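# Seat the round strainer knob-up in the drain

## Task

Put the round strainer into the drain so it sits properly with its knob pointing up. When finished, no part of either arm may be in contact with the strainer, the fork or the kettle.

## Robot and tools

Robot: two arms, left_arm with a five-finger left hand and right_arm with a five-finger right hand. Base positions in the scene frame: left_arm (+0.012, +0.427, 0) m, right_arm (-0.017, -0.440, 0) m, both nearly unrotated. The scene frame has its origin at table height halfway between the arms, +z up, +x out over the table, and left_arm on the +y side. Image left/right does not match arm names. Cameras: cam_head_left, cam_head_right (a stereo pair on one bar) and cam_high, each 504x504, calibrated in the scene frame. Keep anything from falling off the table. Do not leave anything resting off it. Occasionally a loose object gets a small shove from outside. A camera stand sits behind the arms. Frames: every hand position, orientation, velocity and target in results is in that arm's own base frame. Offsets also use that arm's base axes, and rotations pivot about the current Hand target position. The hand point sits 0.15 m out from the wrist flange and 0.05 m in front of the palm. Its +z runs along the straightened fingers and +y points out of the palm. For the right hand +x points across the palm away from the thumb; for the left hand +x points toward the thumb. Straight fingers extend 0.06 to 0.07 m past the point along +z, and lie 0.06 m toward -y from it. A wrist bracket on the little-finger side sticks out up to 0.10 m and can collide. With fingers level the wrist can hang lower than the hand and touch the table first. The row: every motion argument is one flat row of 28 numbers, each in [-1, 1], always covering both arms. Order: left_arm dx, dy, dz, rx, ry, rz; left hand little, ring, middle, index, thumb_bend, thumb_turn, force_limit, speed; then the same 14 for right_arm. The six pose numbers are offsets, not poses: they count from that arm's Hand target as it was when the action or move began, with 1.0 equal to 0.6 m for dx, dy, dz or 180 degrees for the rx, ry, rz rotation vector. All zeros re-requests the current Hand target; sending the same offset twice moves twice. Commanded orientation is clipped to 32 degrees from the measured one per control step. The six finger numbers are absolute motor targets: +1 open/straight, -1 closed; thumb_turn -1 places the thumb opposite the fingers, +1 beside the palm. force_limit maps -1..+1 to about 0..10 N at the fingertip (0..15 N for the two thumb motors). speed goes from near zero at -1 up to full at +0.48 and stays full above that. Use speed -0.94 or lower for a soft grip. With the thumb opposed the hand grips things 0.035 to 0.065 m thick, or handles from 0.025 m. To keep a hand unchanged, resend the last eight numbers you sent it; if none were sent yet, send its hand_measured six values plus hand_force_limit and hand_speed. Tools: execute_actions(actions, cameras): actions is a list of actions, each a list of up to 15 rows, one row per 1/30 s step; a short action repeats its final row. Each row of an action is counted from that action's starting Hand target. Images come back only if actions is empty or cameras names them (use ["all"] or names). move(target, speed, blend, stop_force, zero, blocking, cameras): target is one row or a list of up to 15 rows, every one offset from the same starting Hand targets; the arms travel straight toward them, all finishing together, within 10 s. speed is in m/s, 0.002 to 3.6, default 0.25 (turning rate up to twice that in rad/s), one value or one per target. blend in m rounds corners; 0 stops at each target. stop_force in N, 3 to 120, one value for both arms, ends an arm's path when its wrist sensor feels that much resistance; do not rely on it while the hand rotates, and omit it when backing off a contact. zero (only with stop_force) re-zeroes the sensor first, default true. blocking=false returns early and cannot go with stop_force. The result adds a move: line such as done, off_target, moving, held or fault, plus limits=paced (pose clipped) or limits=held (steps withheld). Moves do not avoid obstacles or the other arm; avoid paths passing close to an arm's own base. wait(seconds 0 to 10, cameras) lets time pass. stop(cameras) brakes a running move. zoom_image(camera, region [x0, y0, x1, y1] in pixels from top-left, at most 504 each way) enlarges the latest image of cam_head_left, cam_head_right or cam_high. show_instructions shows the reference pages. zero_wrist_force(arm: left_arm or right_arm) tares that wrist sensor. finished_scene(scene 1) ends the scene permanently. Results: end_effector_position (m), end_effector_quat_wxyz, velocities, Hand target (the pose the next offset starts from; the hand often rests a bit short, so send the gap as an offset), joint positions and torques, hand_measured, hand_stopped_by (moving, target, force, stalled, fault), hand_load_n (positive when pushed open; near 0 means the grip is lost), Wrist force and Wrist torque in the tool's own axes, and a MOTOR HOT warning. Cautions: a net force of roughly 150 N on an arm, or joint torque over its limit (132 N m big joints, 24.6 N m wrist joints), stops that arm for 10 s; stiff arms fault if commanded even slightly into a firm surface, so approach slowly. Contact between the two arms can fail the task. Avoid drops, slams, hard pushes, overloaded fingers and fast swings with a load. Long held loads or stretched poses heat motors and can brake an arm for 30 to 60 s.

Each tool is called after "Request:" as name(argument=value, ...) on one line, values as JSON.

Reference images:

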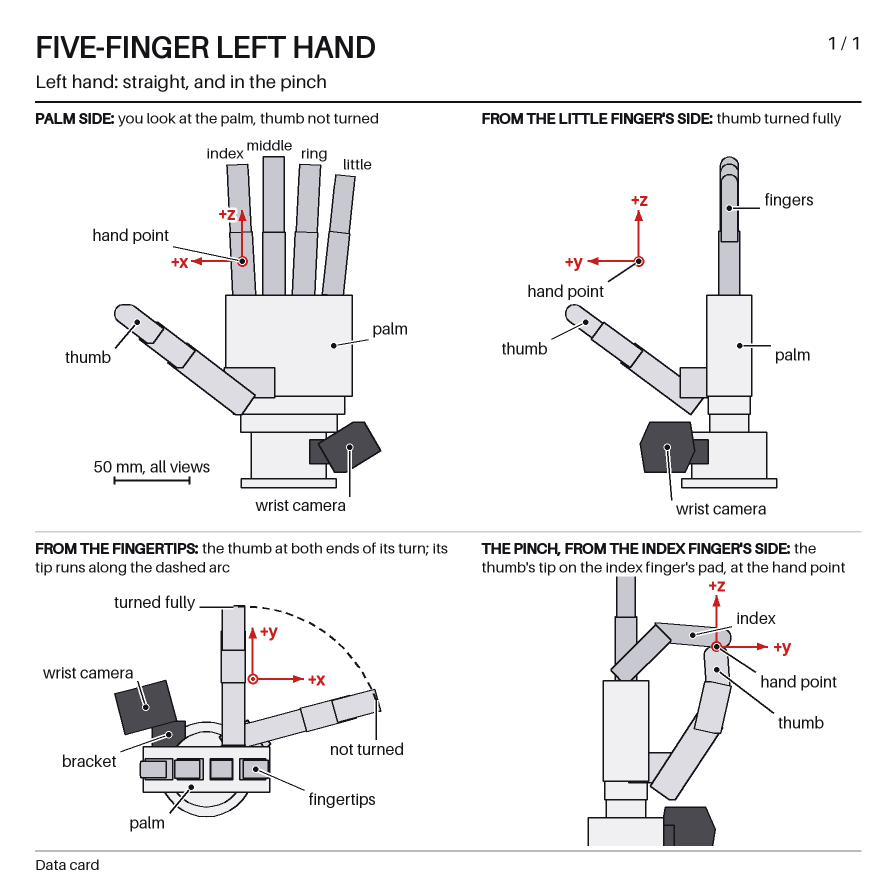

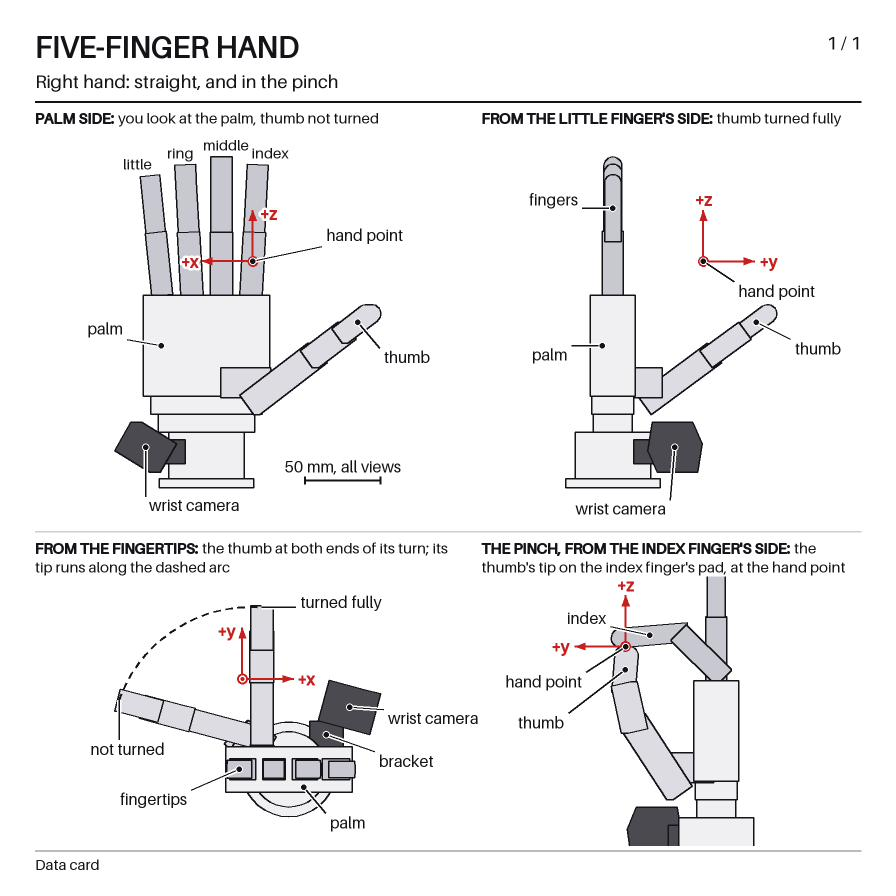

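## Session

Request:
execute_actions(actions=[])

Scene clock: 0.00 s.
left_arm: end_effector_position=(+0.2769, -0.3649, +0.3483) hand_measured=(+1.000, +1.000, +1.000, +1.000, +1.000, +1.000) hand_load_n=(-0.5, +0.0, +0.0, +0.0, +0.0, +0.0) hand_stopped_by=(target, target, target, target, target, target) hand_force_limit=0.00 hand_speed=-0.80 end_effector_quat_wxyz=(-0.080, -0.208, +0.773, -0.593) | right_arm: end_effector_position=(+0.1086, +0.0943, +0.3944) hand_measured=(+1.000, +1.000, +1.000, +1.000, +1.000, +1.000) hand_load_n=(+0.5, +0.0, +0.0, +0.0, +0.0, +0.0) hand_stopped_by=(target, target, target, target, target, target) hand_force_limit=0.00 hand_speed=-0.80 end_effector_quat_wxyz=(-0.011, +0.783, -0.621, -0.011)
Joint positions: left_arm=[3.144 -1.59 -1.777 2.198 -0.313 3.895] | right_arm=[-0.404 -1.932 1.721 1.797 1.543 -3.775]
Joint velocities: within noise
Joint torques (N m): no reading
Wrist force (N): no reading
Wrist torque (N m): no reading
Wrist force, peak (N): no reading
Hand target: left_arm +0.2769, -0.3649, +0.3483; -0.080, -0.208, +0.773, -0.593 | right_arm +0.1086, +0.0943, +0.3944; -0.011, +0.783, -0.621, -0.011

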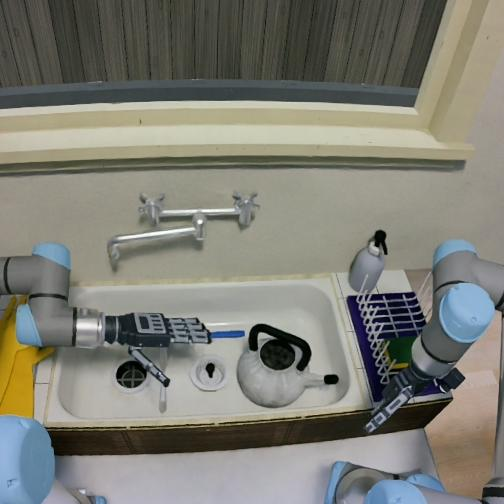

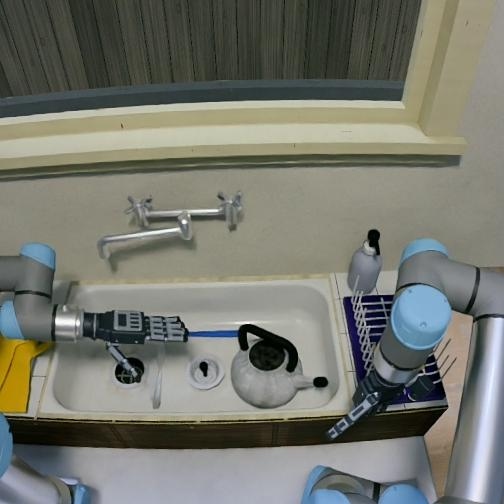

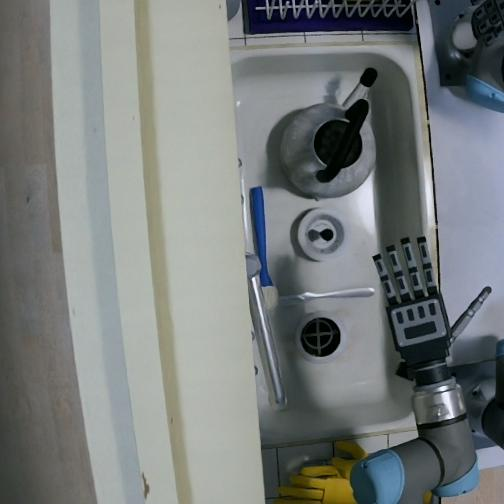

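Request:
zoom_image(camera="cam_high", region=[230, 180, 430, 380])

Request:
zoom_image(camera="cam_head_left", region=[50, 270, 350, 450])

Request:
zoom_image(camera="cam_head_right", region=[50, 270, 350, 450])

Scaled by 2.520 from the camera's 504x504 image, which has a finer 720x720 frame.

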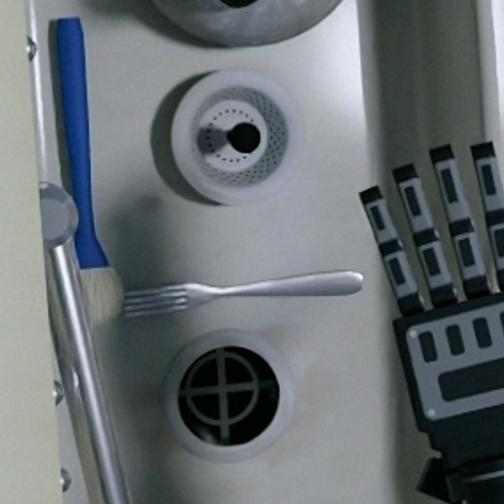

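Scaled by 1.680 from the camera's 504x504 image, which has a finer 720x720 frame.

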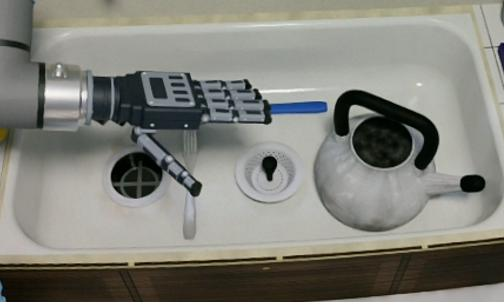

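Scaled by 1.680 from the camera's 504x504 image, which has a finer 720x720 frame.

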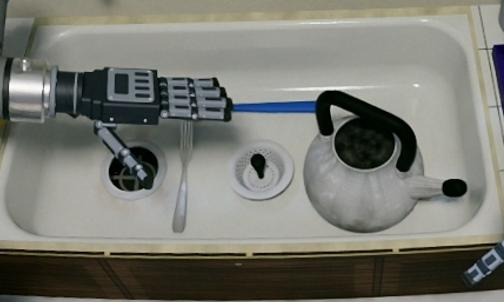

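Request:
zoom_image(camera="cam_high", region=[285, 195, 365, 275])

Request:
zoom_image(camera="cam_head_left", region=[170, 340, 250, 420])

Request:
zoom_image(camera="cam_head_right", region=[90, 330, 250, 420])

Scaled by 6.300 from the camera's 504x504 image, which has a finer 720x720 frame.

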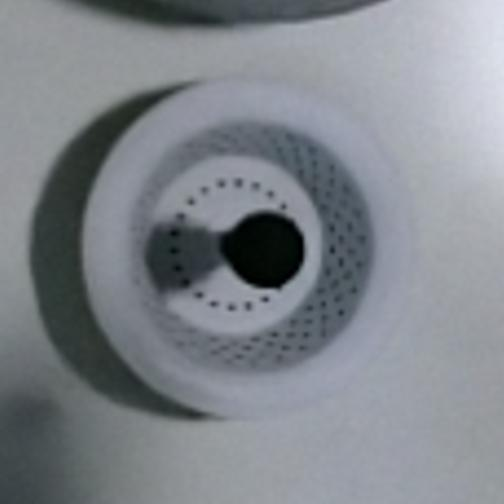

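Scaled by 6.300 from the camera's 504x504 image, which has a finer 720x720 frame.

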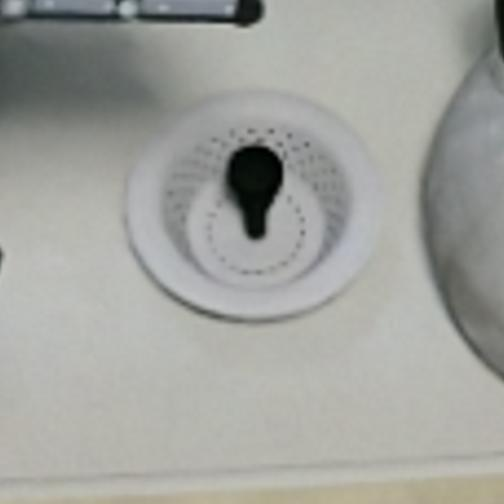

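Scaled by 3.150 from the camera's 504x504 image, which has a finer 720x720 frame.

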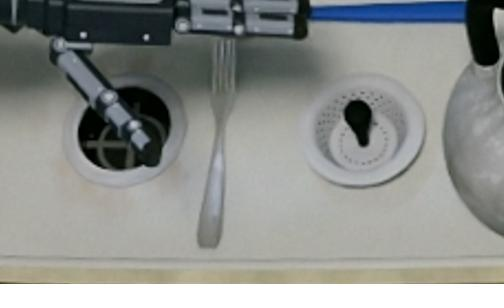

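Request:
move(target=[0.10, -0.06, -0.02, 0.1974, 0.0479, 0.3794, -1, -1, 0.4, 0.4, 1, -1, 0, 0, 0,0,0,0,0,0, 1,1,1,1,1,1,0,-0.8], speed=0.2, cameras=["all"])

Scene clock: 79.63 s.
left_arm: end_effector_position=(+0.3369, -0.4010, +0.3363) hand_measured=(-1.000, -1.000, +0.400, +0.400, +1.000, -1.000) hand_load_n=(+0.0, +0.0, +0.0, +0.0, +0.5, +0.0) hand_stopped_by=(target, target, target, target, target, target) hand_force_limit=0.00 hand_speed=0.00 end_effector_quat_wxyz=(-0.271, +0.653, -0.653, +0.271) | right_arm: end_effector_position=(+0.1086, +0.0943, +0.3944) hand_measured=(+1.000, +1.000, +1.000, +1.000, +1.000, +1.000) hand_load_n=(+0.0, +0.0, +0.0, +0.0, -0.5, +0.0) hand_stopped_by=(target, target, target, target, target, target) hand_force_limit=0.00 hand_speed=-0.80 end_effector_quat_wxyz=(-0.011, +0.783, -0.621, -0.011)
Joint positions: left_arm=[2.393 -1.785 -1.263 2.109 -2.073 2.56] | right_arm=[-0.404 -1.932 1.721 1.797 1.543 -3.775]
Joint torques (N m): left_arm=[10.87 35.57 13.78 0.55 -1.75 -0.8] | right_arm=[-0.52 -1.08 -15.27 2.48 0.05 0.18]
Wrist force (N): left_arm=[0.7 0.9 0.0] | right_arm=[0.0 -0.1 -0.1]
Wrist torque (N m): left_arm=[0.09 -0.11 0.02] | right_arm=[-0.01 0.00 0.00]
Wrist force, peak (N): left_arm=[1.2 1.1 -0.1] | right_arm=[-0.1 -0.5 -0.2]
Hand target: left_arm +0.3369, -0.4009, +0.3363; -0.271, +0.653, -0.653, +0.271 | right_arm +0.1086, +0.0943, +0.3944; -0.011, +0.783, -0.621, -0.011
Off the commanded pose: left_arm 0.000 m, 0 deg | right_arm 0.000 m, 0 deg.
move: done

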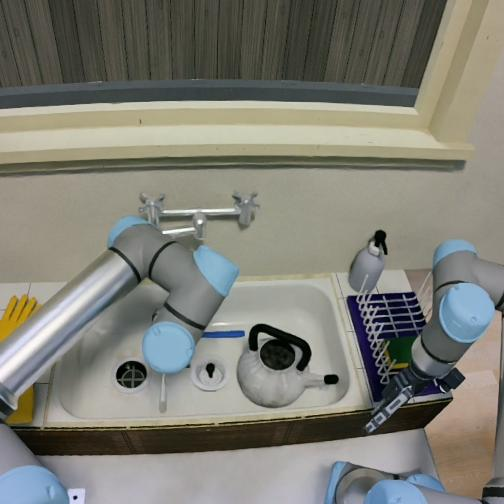

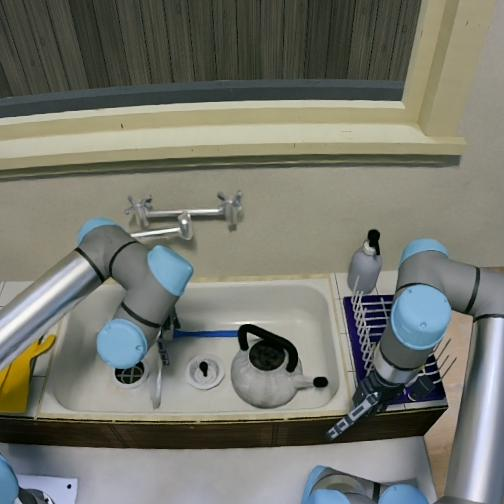

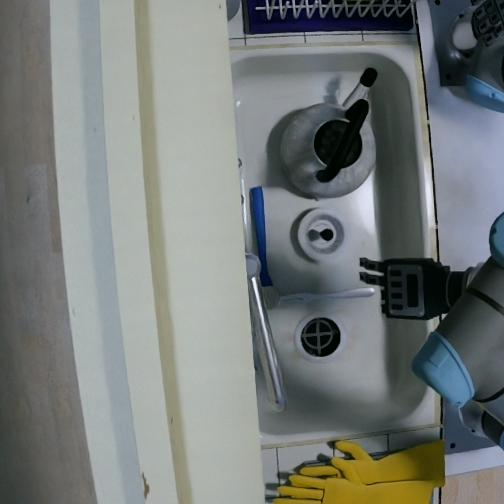

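Request:
zoom_image(camera="cam_high", region=[300, 210, 460, 370])

Request:
zoom_image(camera="cam_head_right", region=[90, 290, 250, 420])

Scaled by 3.150 from the camera's 504x504 image, which has a finer 720x720 frame.

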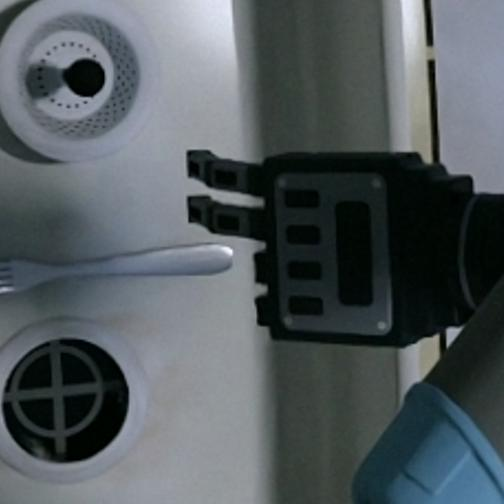

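Scaled by 3.150 from the camera's 504x504 image, which has a finer 720x720 frame.

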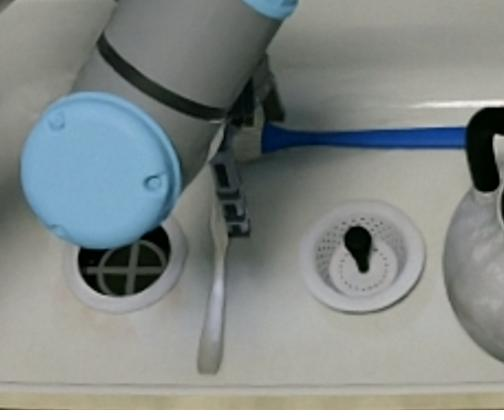

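Request:
move(target=[0.1467, -0.1017, -0.21, 0,0,0, -1, -1, 0.4, 0.4, 1, -1, 0, 0, 0,0,0,0,0,0, 1,1,1,1,1,1,0,-0.8], speed=0.15, cameras=["all"], stop_force=8)

Request:
zoom_image(camera="cam_high", region=[280, 170, 400, 290])

Request:
zoom_image(camera="cam_head_right", region=[140, 300, 270, 430])

Request:
zoom_image(camera="cam_head_left", region=[140, 300, 270, 430])

Scene clock: 97.77 s.
left_arm: end_effector_position=(+0.4249, -0.4619, +0.2103) hand_measured=(-1.000, -1.000, +0.400, +0.400, +1.000, -1.000) hand_load_n=(+0.0, +0.0, +0.0, +0.0, +0.0, +0.0) hand_stopped_by=(target, target, target, target, target, target) hand_force_limit=0.00 hand_speed=0.00 end_effector_quat_wxyz=(-0.271, +0.653, -0.653, +0.271) | right_arm: end_effector_position=(+0.1086, +0.0943, +0.3944) hand_measured=(+1.000, +1.000, +1.000, +1.000, +1.000, +1.000) hand_load_n=(+0.0, +0.0, +0.0, +0.0, +0.0, +0.0) hand_stopped_by=(target, target, target, target, target, target) hand_force_limit=0.00 hand_speed=-0.80 end_effector_quat_wxyz=(-0.011, +0.783, -0.621, -0.011)
Joint positions: left_arm=[2.423 -2.043 -1.23 2.347 -2.055 2.588] | right_arm=[-0.404 -1.932 1.721 1.797 1.543 -3.775]
Joint torques (N m): left_arm=[-11.44 46.35 10 -1.39 -1.85 -1.55] | right_arm=[-0.73 -0.61 -16.08 2.49 0.04 -0.02]
Wrist force (N): left_arm=[0.9 0.8 -0.3] | right_arm=[0.0 -0.1 -0.2]
Wrist torque (N m): left_arm=[0.09 -0.16 0.04] | right_arm=[-0.01 0.01 0.00]
Wrist force, peak (N): left_arm=[1.2 0.8 1.2] | right_arm=[-0.2 -0.5 0.1]
Hand target: left_arm +0.4249, -0.4619, +0.2103; -0.271, +0.653, -0.653, +0.271 | right_arm +0.1086, +0.0943, +0.3944; -0.011, +0.783, -0.621, -0.011
Off the commanded pose: left_arm 0.000 m, 0 deg | right_arm 0.000 m, 0 deg.
move: done

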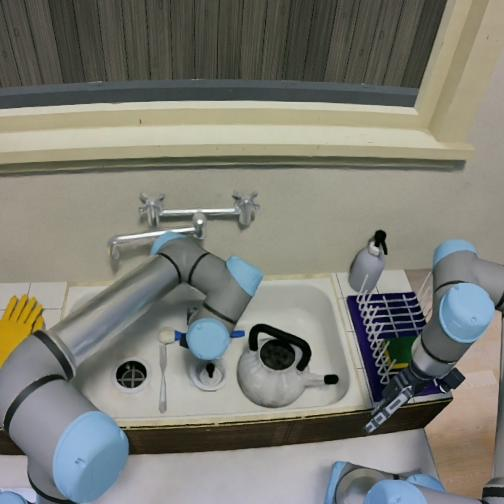

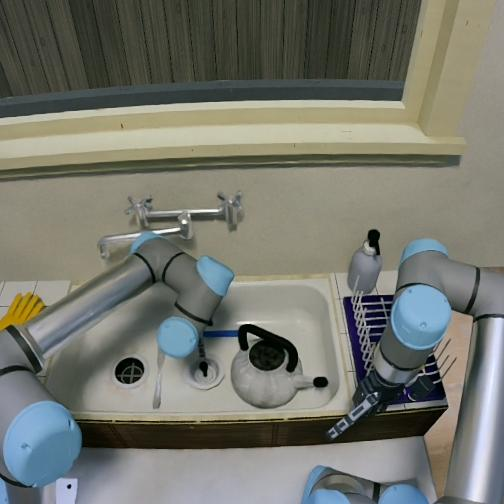

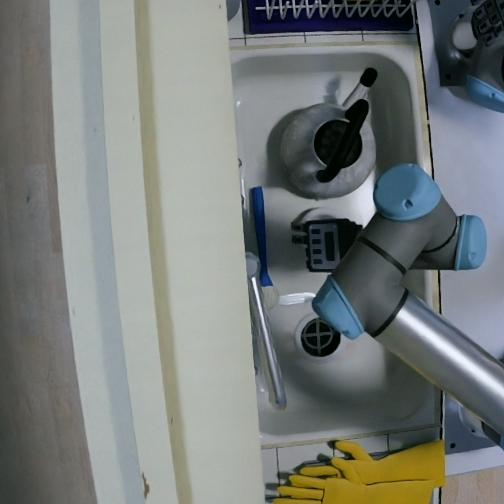

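Scaled by 4.200 from the camera's 504x504 image, which has a finer 720x720 frame.

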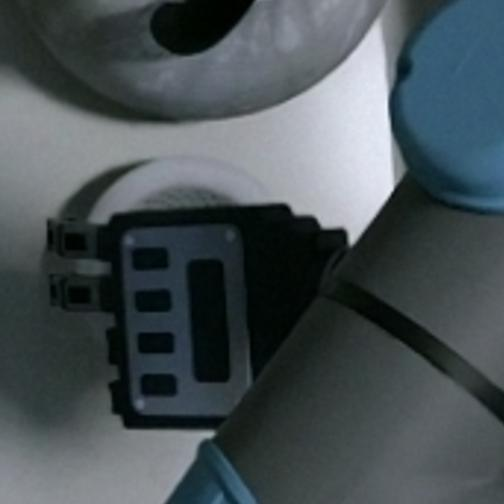

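Scaled by 3.877 from the camera's 504x504 image, which has a finer 720x720 frame.

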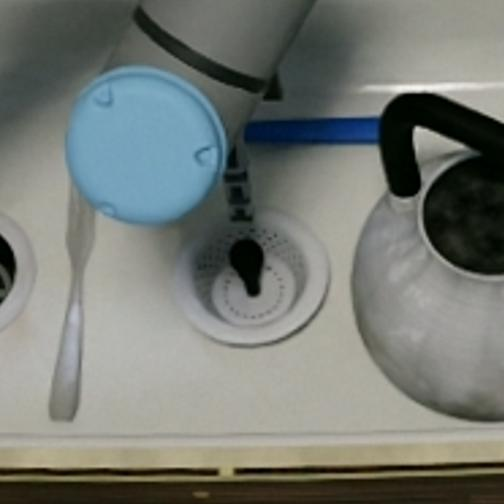

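Scaled by 3.877 from the camera's 504x504 image, which has a finer 720x720 frame.

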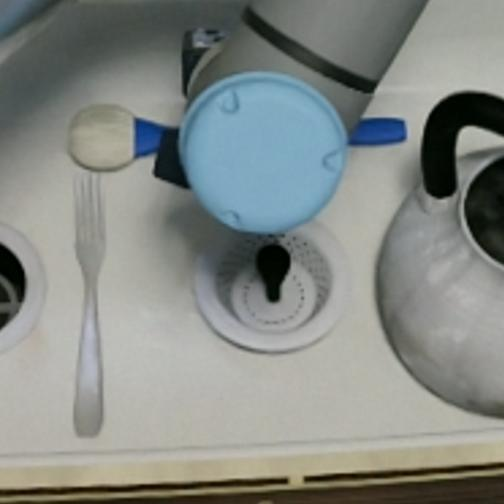

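Request:
move(target=[0.0033, 0.0143, -0.1, 0,0,0, -1, -1, 0.4, 0.4, 1, -1, 0, 0, 0,0,0,0,0,0, 1,1,1,1,1,1,0,-0.8], speed=0.1, cameras=["all"], stop_force=4)

Request:
zoom_image(camera="cam_high", region=[280, 190, 360, 270])

Request:
zoom_image(camera="cam_head_right", region=[160, 320, 250, 410])

Scene clock: 116.67 s.
left_arm: end_effector_position=(+0.4269, -0.4533, +0.1503) hand_measured=(-1.000, -1.000, +0.400, +0.400, +1.000, -1.000) hand_load_n=(+0.0, +0.0, +0.0, +0.0, +0.0, +0.0) hand_stopped_by=(target, target, target, target, target, target) hand_force_limit=0.00 hand_speed=0.00 end_effector_quat_wxyz=(-0.271, +0.653, -0.653, +0.271) | right_arm: end_effector_position=(+0.1086, +0.0943, +0.3944) hand_measured=(+1.000, +1.000, +1.000, +1.000, +1.000, +1.000) hand_load_n=(+0.0, +0.0, +0.0, +0.0, +0.0, +0.0) hand_stopped_by=(target, target, target, target, target, target) hand_force_limit=0.00 hand_speed=-0.80 end_effector_quat_wxyz=(-0.011, +0.783, -0.621, -0.011)
Joint positions: left_arm=[2.439 -2.057 -1.364 2.501 -2.046 2.602] | right_arm=[-0.404 -1.932 1.721 1.797 1.543 -3.775]
Joint torques (N m): left_arm=[-10.49 50 33.63 0.35 -1.9 -1.51] | right_arm=[-0.31 -1.56 -16.27 2.56 -0.07 0.2]
Wrist force (N): left_arm=[0.6 0.7 -0.4] | right_arm=[0.0 -0.2 -0.1]
Wrist torque (N m): left_arm=[0.09 -0.10 0.00] | right_arm=[-0.02 0.01 -0.01]
Wrist force, peak (N): left_arm=[0.9 1.3 0.4] | right_arm=[-0.4 -0.2 -0.1]
Hand target: left_arm +0.4269, -0.4533, +0.1503; -0.271, +0.653, -0.653, +0.271 | right_arm +0.1086, +0.0943, +0.3944; -0.011, +0.783, -0.621, -0.011
Off the commanded pose: left_arm 0.000 m, 0 deg | right_arm 0.000 m, 0 deg.
move: done

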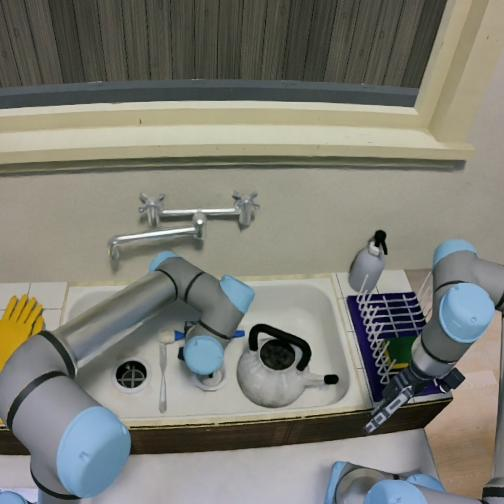

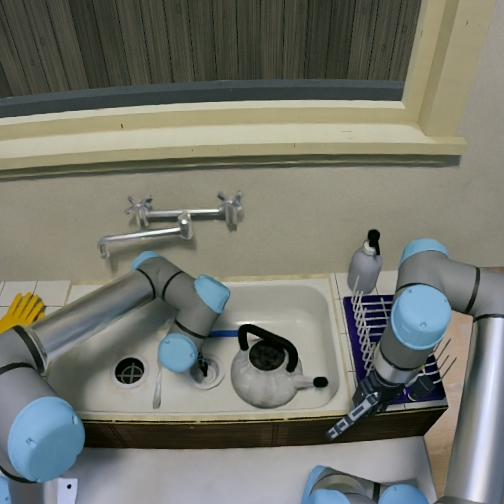

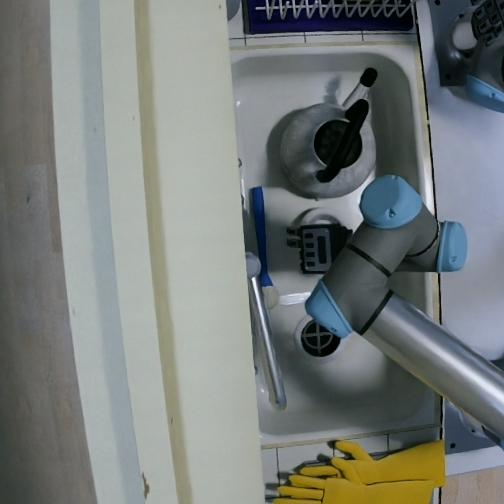

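Scaled by 6.300 from the camera's 504x504 image, which has a finer 720x720 frame.

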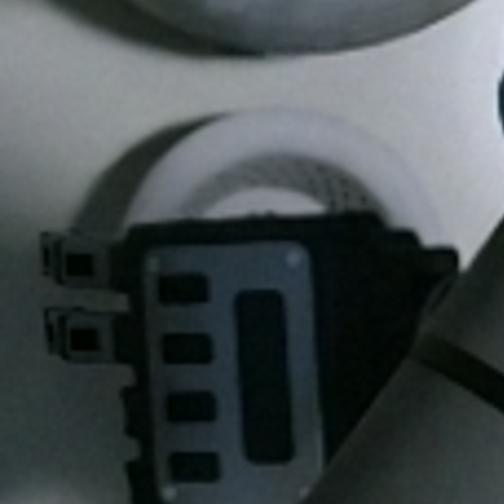

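Scaled by 5.600 from the camera's 504x504 image, which has a finer 720x720 frame.

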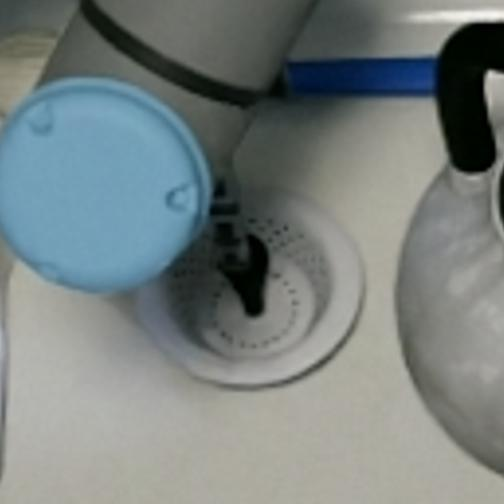

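Request:
move(target=[-0.01, 0, -0.05, 0,0,0, -1, -1, 0.0, 0.0, 1, -1, 0, 0, 0,0,0,0,0,0, 1,1,1,1,1,1,0,-0.8], speed=0.05, cameras=["all"], stop_force=3)

Request:
zoom_image(camera="cam_high", region=[280, 190, 360, 270])

Request:
zoom_image(camera="cam_head_right", region=[160, 320, 250, 410])

Request:
zoom_image(camera="cam_head_left", region=[160, 320, 250, 410])

Scene clock: 148.20 s.
left_arm: end_effector_position=(+0.4209, -0.4533, +0.1203) hand_measured=(-1.000, -1.000, +0.000, +0.000, +1.000, -1.000) hand_load_n=(+0.0, +0.0, +0.0, +0.0, +0.0, +0.0) hand_stopped_by=(target, target, target, target, target, target) hand_force_limit=0.00 hand_speed=0.00 end_effector_quat_wxyz=(-0.271, +0.653, -0.653, +0.271) | right_arm: end_effector_position=(+0.1086, +0.0943, +0.3944) hand_measured=(+1.000, +1.000, +1.000, +1.000, +1.000, +1.000) hand_load_n=(+0.0, +0.0, +0.0, +0.0, +0.0, +0.0) hand_stopped_by=(target, target, target, target, target, target) hand_force_limit=0.00 hand_speed=-0.80 end_effector_quat_wxyz=(-0.011, +0.783, -0.621, -0.011)
Joint positions: left_arm=[2.431 -2.072 -1.422 2.571 -2.05 2.595] | right_arm=[-0.404 -1.932 1.721 1.797 1.543 -3.775]
Joint torques (N m): left_arm=[11.59 50.42 33.16 -3.93 0.76 1.09] | right_arm=[-0.33 -0.86 -17.53 2.72 -0.09 0.12]
Wrist force (N): left_arm=[0.8 0.7 -0.3] | right_arm=[-0.2 -0.2 -0.2]
Wrist torque (N m): left_arm=[0.09 -0.13 0.10] | right_arm=[-0.02 0.04 -0.03]
Wrist force, peak (N): left_arm=[0.8 1.1 0.0] | right_arm=[-0.3 -0.4 -0.2]
Hand target: left_arm +0.4209, -0.4533, +0.1203; -0.271, +0.653, -0.653, +0.271 | right_arm +0.1086, +0.0943, +0.3944; -0.011, +0.783, -0.621, -0.011
Off the commanded pose: left_arm 0.000 m, 0 deg | right_arm 0.000 m, 0 deg.
move: done

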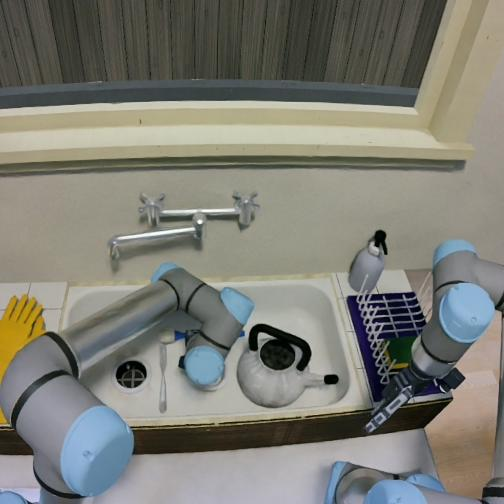

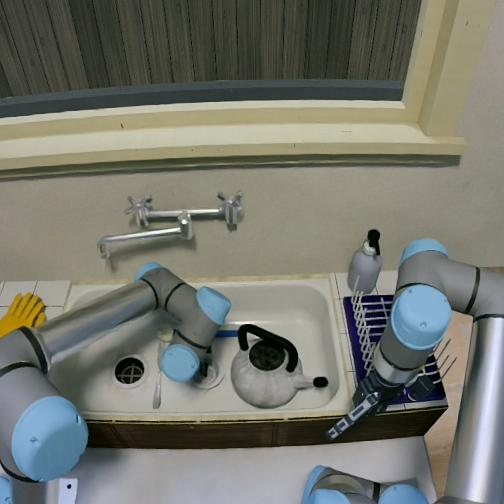

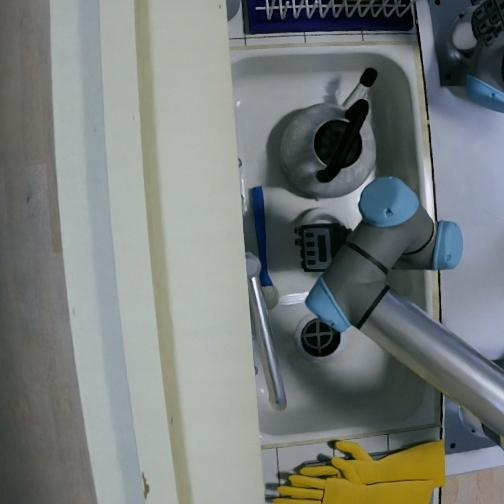

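Scaled by 6.300 from the camera's 504x504 image, which has a finer 720x720 frame.

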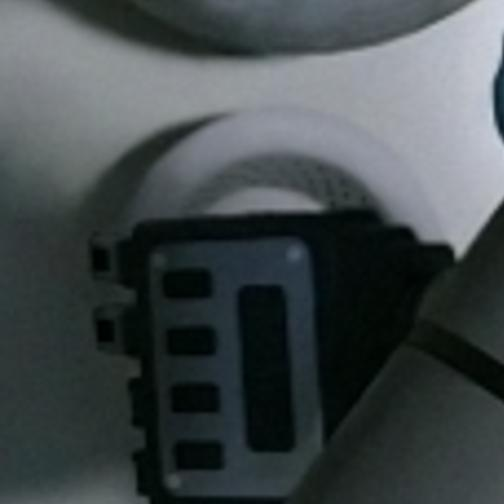

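Scaled by 5.600 from the camera's 504x504 image, which has a finer 720x720 frame.

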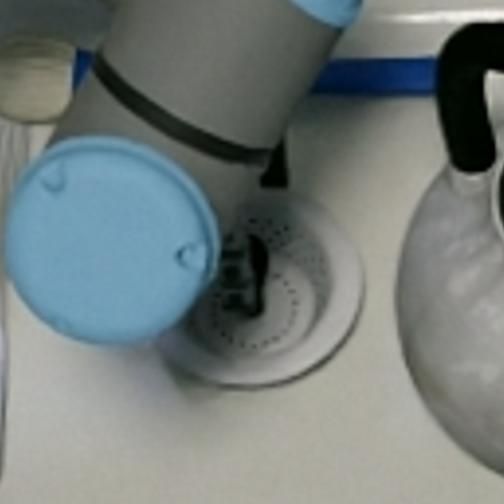

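Scaled by 5.600 from the camera's 504x504 image, which has a finer 720x720 frame.

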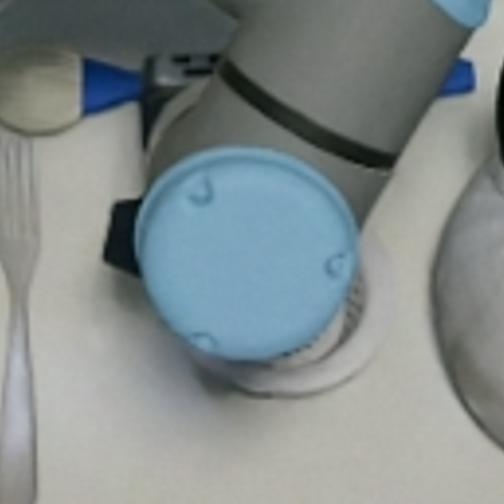

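Request:
move(target=[-0.0133, 0, -0.025, 0,0,0, -1, -1, 0.0, 0.0, 1, -1, 0, 0, 0,0,0,0,0,0, 1,1,1,1,1,1,0,-0.8], speed=0.04, cameras=["all"], stop_force=3)

Request:
zoom_image(camera="cam_high", region=[280, 190, 360, 270])

Request:
zoom_image(camera="cam_head_right", region=[160, 320, 250, 410])

Scene clock: 159.53 s.
left_arm: end_effector_position=(+0.4129, -0.4533, +0.1053) hand_measured=(-1.000, -1.000, +0.000, +0.000, +1.000, -1.000) hand_load_n=(+0.0, +0.0, +0.0, +0.0, +0.0, +0.0) hand_stopped_by=(target, target, target, target, target, target) hand_force_limit=0.00 hand_speed=0.00 end_effector_quat_wxyz=(-0.271, +0.653, -0.653, +0.271) | right_arm: end_effector_position=(+0.1086, +0.0943, +0.3944) hand_measured=(+1.000, +1.000, +1.000, +1.000, +1.000, +1.000) hand_load_n=(+0.0, +0.0, +0.0, +0.0, +0.0, +0.0) hand_stopped_by=(target, target, target, target, target, target) hand_force_limit=0.00 hand_speed=-0.80 end_effector_quat_wxyz=(-0.011, +0.783, -0.621, -0.011)
Joint positions: left_arm=[2.42 -2.075 -1.458 2.607 -2.057 2.585] | right_arm=[-0.404 -1.932 1.721 1.797 1.543 -3.775]
Joint torques (N m): left_arm=[11.59 49.56 32.22 -3.74 0.75 1.35] | right_arm=[-0.27 -0.61 -17.89 2.71 -0.05 0.11]
Wrist force (N): left_arm=[0.7 0.7 -0.3] | right_arm=[-0.1 -0.2 -0.1]
Wrist torque (N m): left_arm=[0.09 -0.12 0.10] | right_arm=[-0.03 0.02 -0.01]
Wrist force, peak (N): left_arm=[0.7 1.4 -0.3] | right_arm=[-0.3 -0.4 -0.4]
Hand target: left_arm +0.4129, -0.4533, +0.1053; -0.271, +0.653, -0.653, +0.271 | right_arm +0.1086, +0.0943, +0.3944; -0.011, +0.783, -0.621, -0.011
Off the commanded pose: left_arm 0.000 m, 0 deg | right_arm 0.000 m, 0 deg.
move: done

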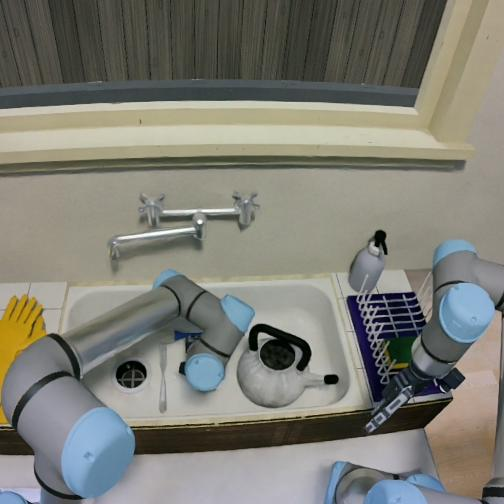

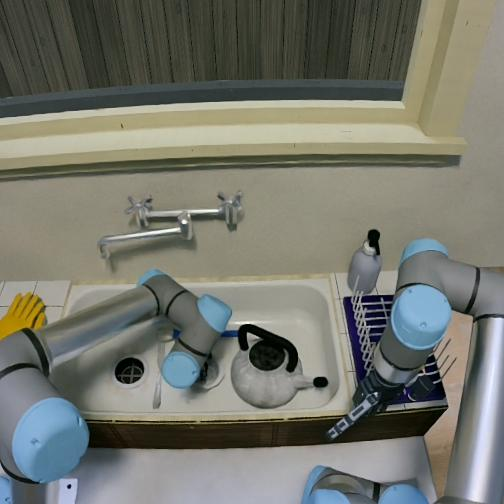

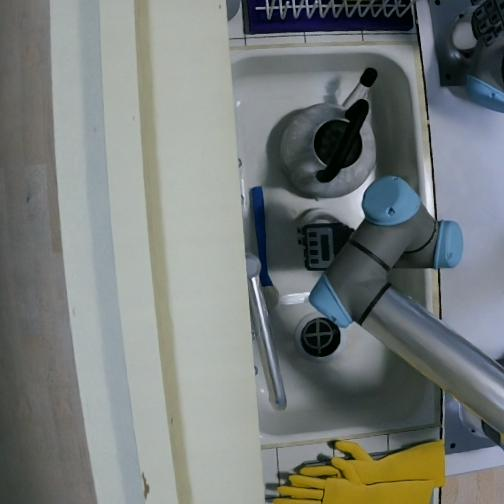

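Scaled by 6.300 from the camera's 504x504 image, which has a finer 720x720 frame.

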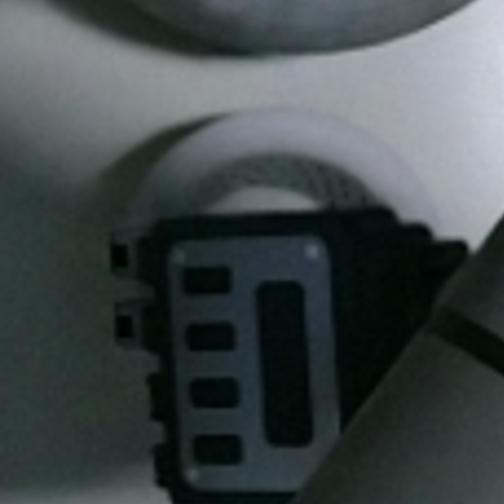

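Scaled by 5.600 from the camera's 504x504 image, which has a finer 720x720 frame.

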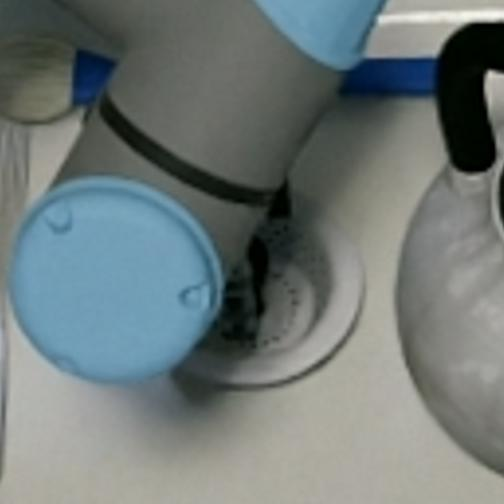

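Request:
move(target=[0, 0, 0, 0,0,0, -1, -1, -0.6, -0.6, 0.3, -1, -0.3, -0.94, 0,0,0,0,0,0, 1,1,1,1,1,1,0,-0.8], cameras=["all"])

Request:
zoom_image(camera="cam_high", region=[280, 190, 360, 270])

Request:
zoom_image(camera="cam_head_right", region=[160, 320, 250, 410])

Scene clock: 168.47 s.
left_arm: end_effector_position=(+0.4129, -0.4533, +0.1053) hand_measured=(-1.000, -1.000, -0.366, -0.600, +0.814, -1.000) hand_load_n=(+0.0, +0.5, +4.0, +0.0, +6.0, +0.5) hand_stopped_by=(target, target, force, target, force, target) hand_force_limit=-0.30 hand_speed=-0.94 end_effector_quat_wxyz=(-0.271, +0.653, -0.653, +0.271) | right_arm: end_effector_position=(+0.1086, +0.0943, +0.3944) hand_measured=(+1.000, +1.000, +1.000, +1.000, +1.000, +1.000) hand_load_n=(+0.0, +0.0, +0.0, +0.0, +0.0, +0.0) hand_stopped_by=(target, target, target, target, target, target) hand_force_limit=0.00 hand_speed=-0.80 end_effector_quat_wxyz=(-0.011, +0.783, -0.621, -0.011)
Joint positions: left_arm=[2.42 -2.075 -1.458 2.607 -2.057 2.585] | right_arm=[-0.404 -1.932 1.721 1.797 1.543 -3.775]
Joint torques (N m): left_arm=[9.05 46.01 30.88 -3.53 0.85 1.25] | right_arm=[-0.72 -0.41 -18.2 2.9 -0.09 0.1]
Wrist force (N): left_arm=[0.7 -0.2 -0.9] | right_arm=[0.0 -0.2 -0.2]
Wrist torque (N m): left_arm=[0.02 -0.14 0.12] | right_arm=[-0.01 0.01 -0.01]
Wrist force, peak (N): left_arm=[0.8 1.2 -0.5] | right_arm=[0.0 -0.4 -0.4]
Hand target: left_arm +0.4129, -0.4533, +0.1053; -0.271, +0.653, -0.653, +0.271 | right_arm +0.1086, +0.0943, +0.3944; -0.011, +0.783, -0.621, -0.011
Off the commanded pose: left_arm 0.000 m, 0 deg | right_arm 0.000 m, 0 deg.
move: done

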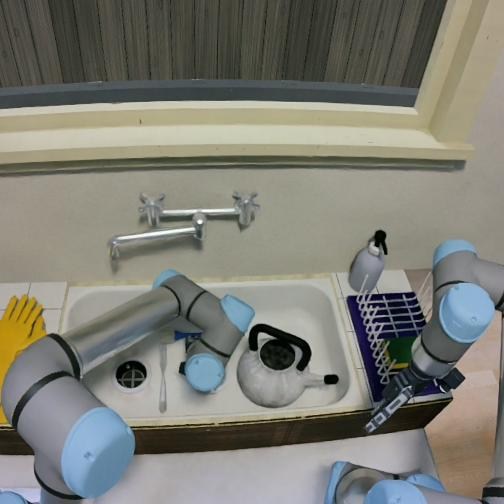

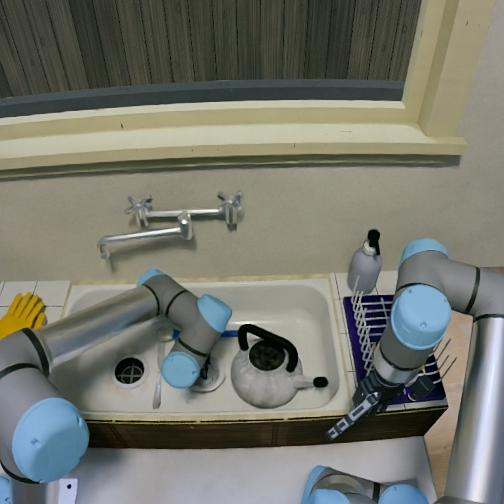

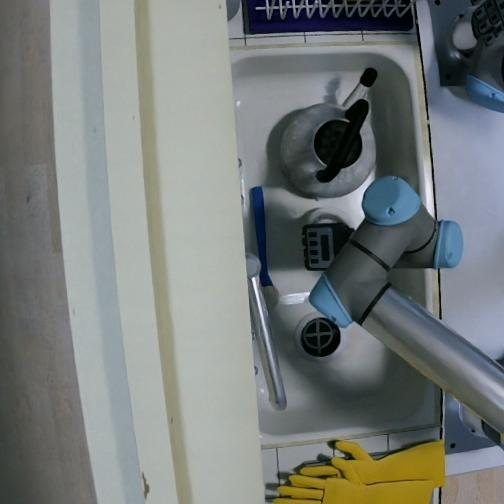

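Scaled by 6.300 from the camera's 504x504 image, which has a finer 720x720 frame.

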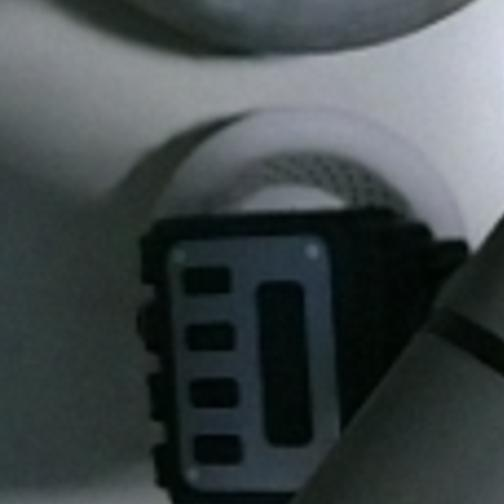

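Scaled by 5.600 from the camera's 504x504 image, which has a finer 720x720 frame.

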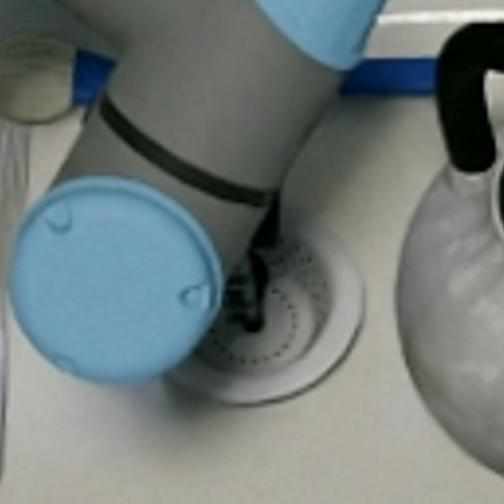

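Request:
move(target=[0, 0, 0, 0,0,0, -1, -1, -0.6, -0.9, 0.3, -1, -0.3, -0.94, 0,0,0,0,0,0, 1,1,1,1,1,1,0,-0.8], cameras=["all"])

Request:
zoom_image(camera="cam_head_right", region=[185, 345, 225, 385])

Scene clock: 175.20 s.
left_arm: end_effector_position=(+0.4129, -0.4533, +0.1053) hand_measured=(-1.000, -1.000, -0.366, -0.900, +0.814, -1.000) hand_load_n=(+0.0, +0.0, +4.5, +0.0, +6.0, +0.5) hand_stopped_by=(target, target, force, target, force, target) hand_force_limit=-0.30 hand_speed=-0.94 end_effector_quat_wxyz=(-0.271, +0.653, -0.653, +0.271) | right_arm: end_effector_position=(+0.1086, +0.0943, +0.3944) hand_measured=(+1.000, +1.000, +1.000, +1.000, +1.000, +1.000) hand_load_n=(+0.0, +0.0, +0.0, +0.0, +0.0, +0.0) hand_stopped_by=(target, target, target, target, target, target) hand_force_limit=0.00 hand_speed=-0.80 end_effector_quat_wxyz=(-0.011, +0.783, -0.621, -0.011)
Joint positions: left_arm=[2.42 -2.075 -1.458 2.607 -2.057 2.585] | right_arm=[-0.404 -1.932 1.721 1.797 1.543 -3.775]
Joint torques (N m): left_arm=[5.26 36.89 26.39 -3.3 0.72 1.13] | right_arm=[0.02 0.31 -18.79 2.86 0.02 0.06]
Wrist force (N): left_arm=[0.5 0.1 -0.8] | right_arm=[-0.1 -0.2 -0.2]
Wrist torque (N m): left_arm=[0.06 -0.11 0.10] | right_arm=[-0.02 0.03 -0.02]
Wrist force, peak (N): left_arm=[0.5 -0.2 -1.1] | right_arm=[-0.1 -0.4 -0.3]
Hand target: left_arm +0.4129, -0.4533, +0.1053; -0.271, +0.653, -0.653, +0.271 | right_arm +0.1086, +0.0943, +0.3944; -0.011, +0.783, -0.621, -0.011
Off the commanded pose: left_arm 0.000 m, 0 deg | right_arm 0.000 m, 0 deg.
move: done

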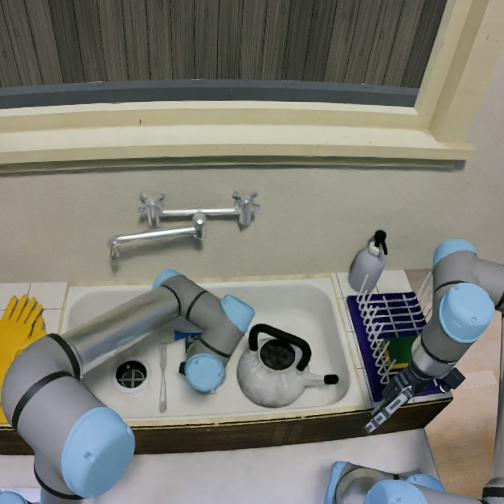

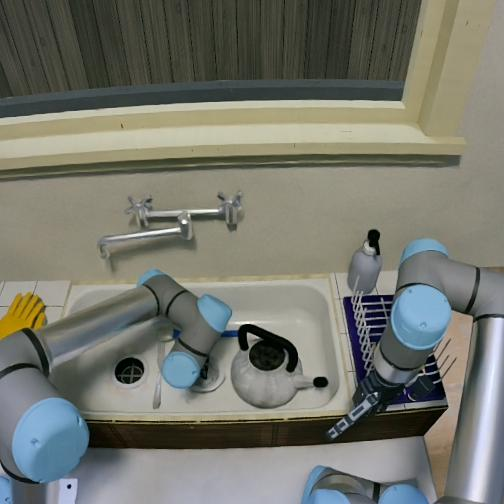

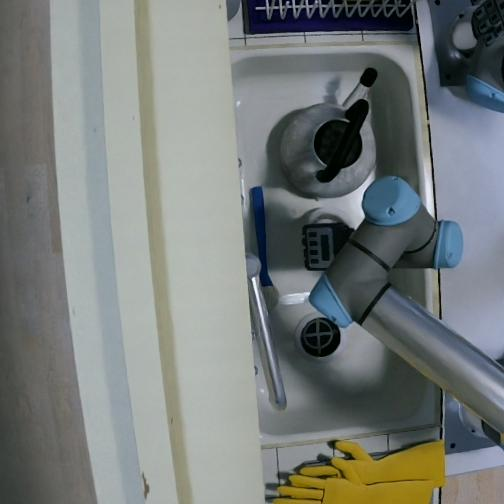

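Scaled by 12.600 from the camera's 504x504 image, which has a finer 720x720 frame.

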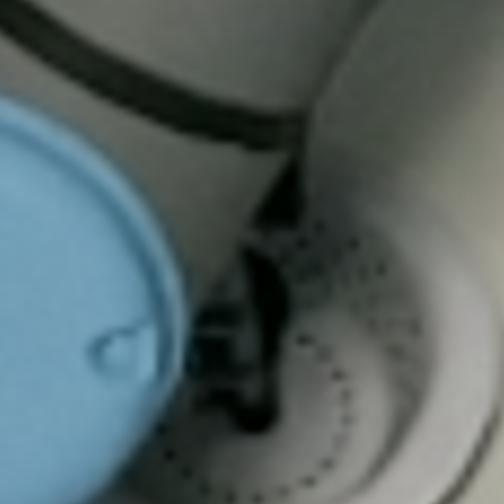

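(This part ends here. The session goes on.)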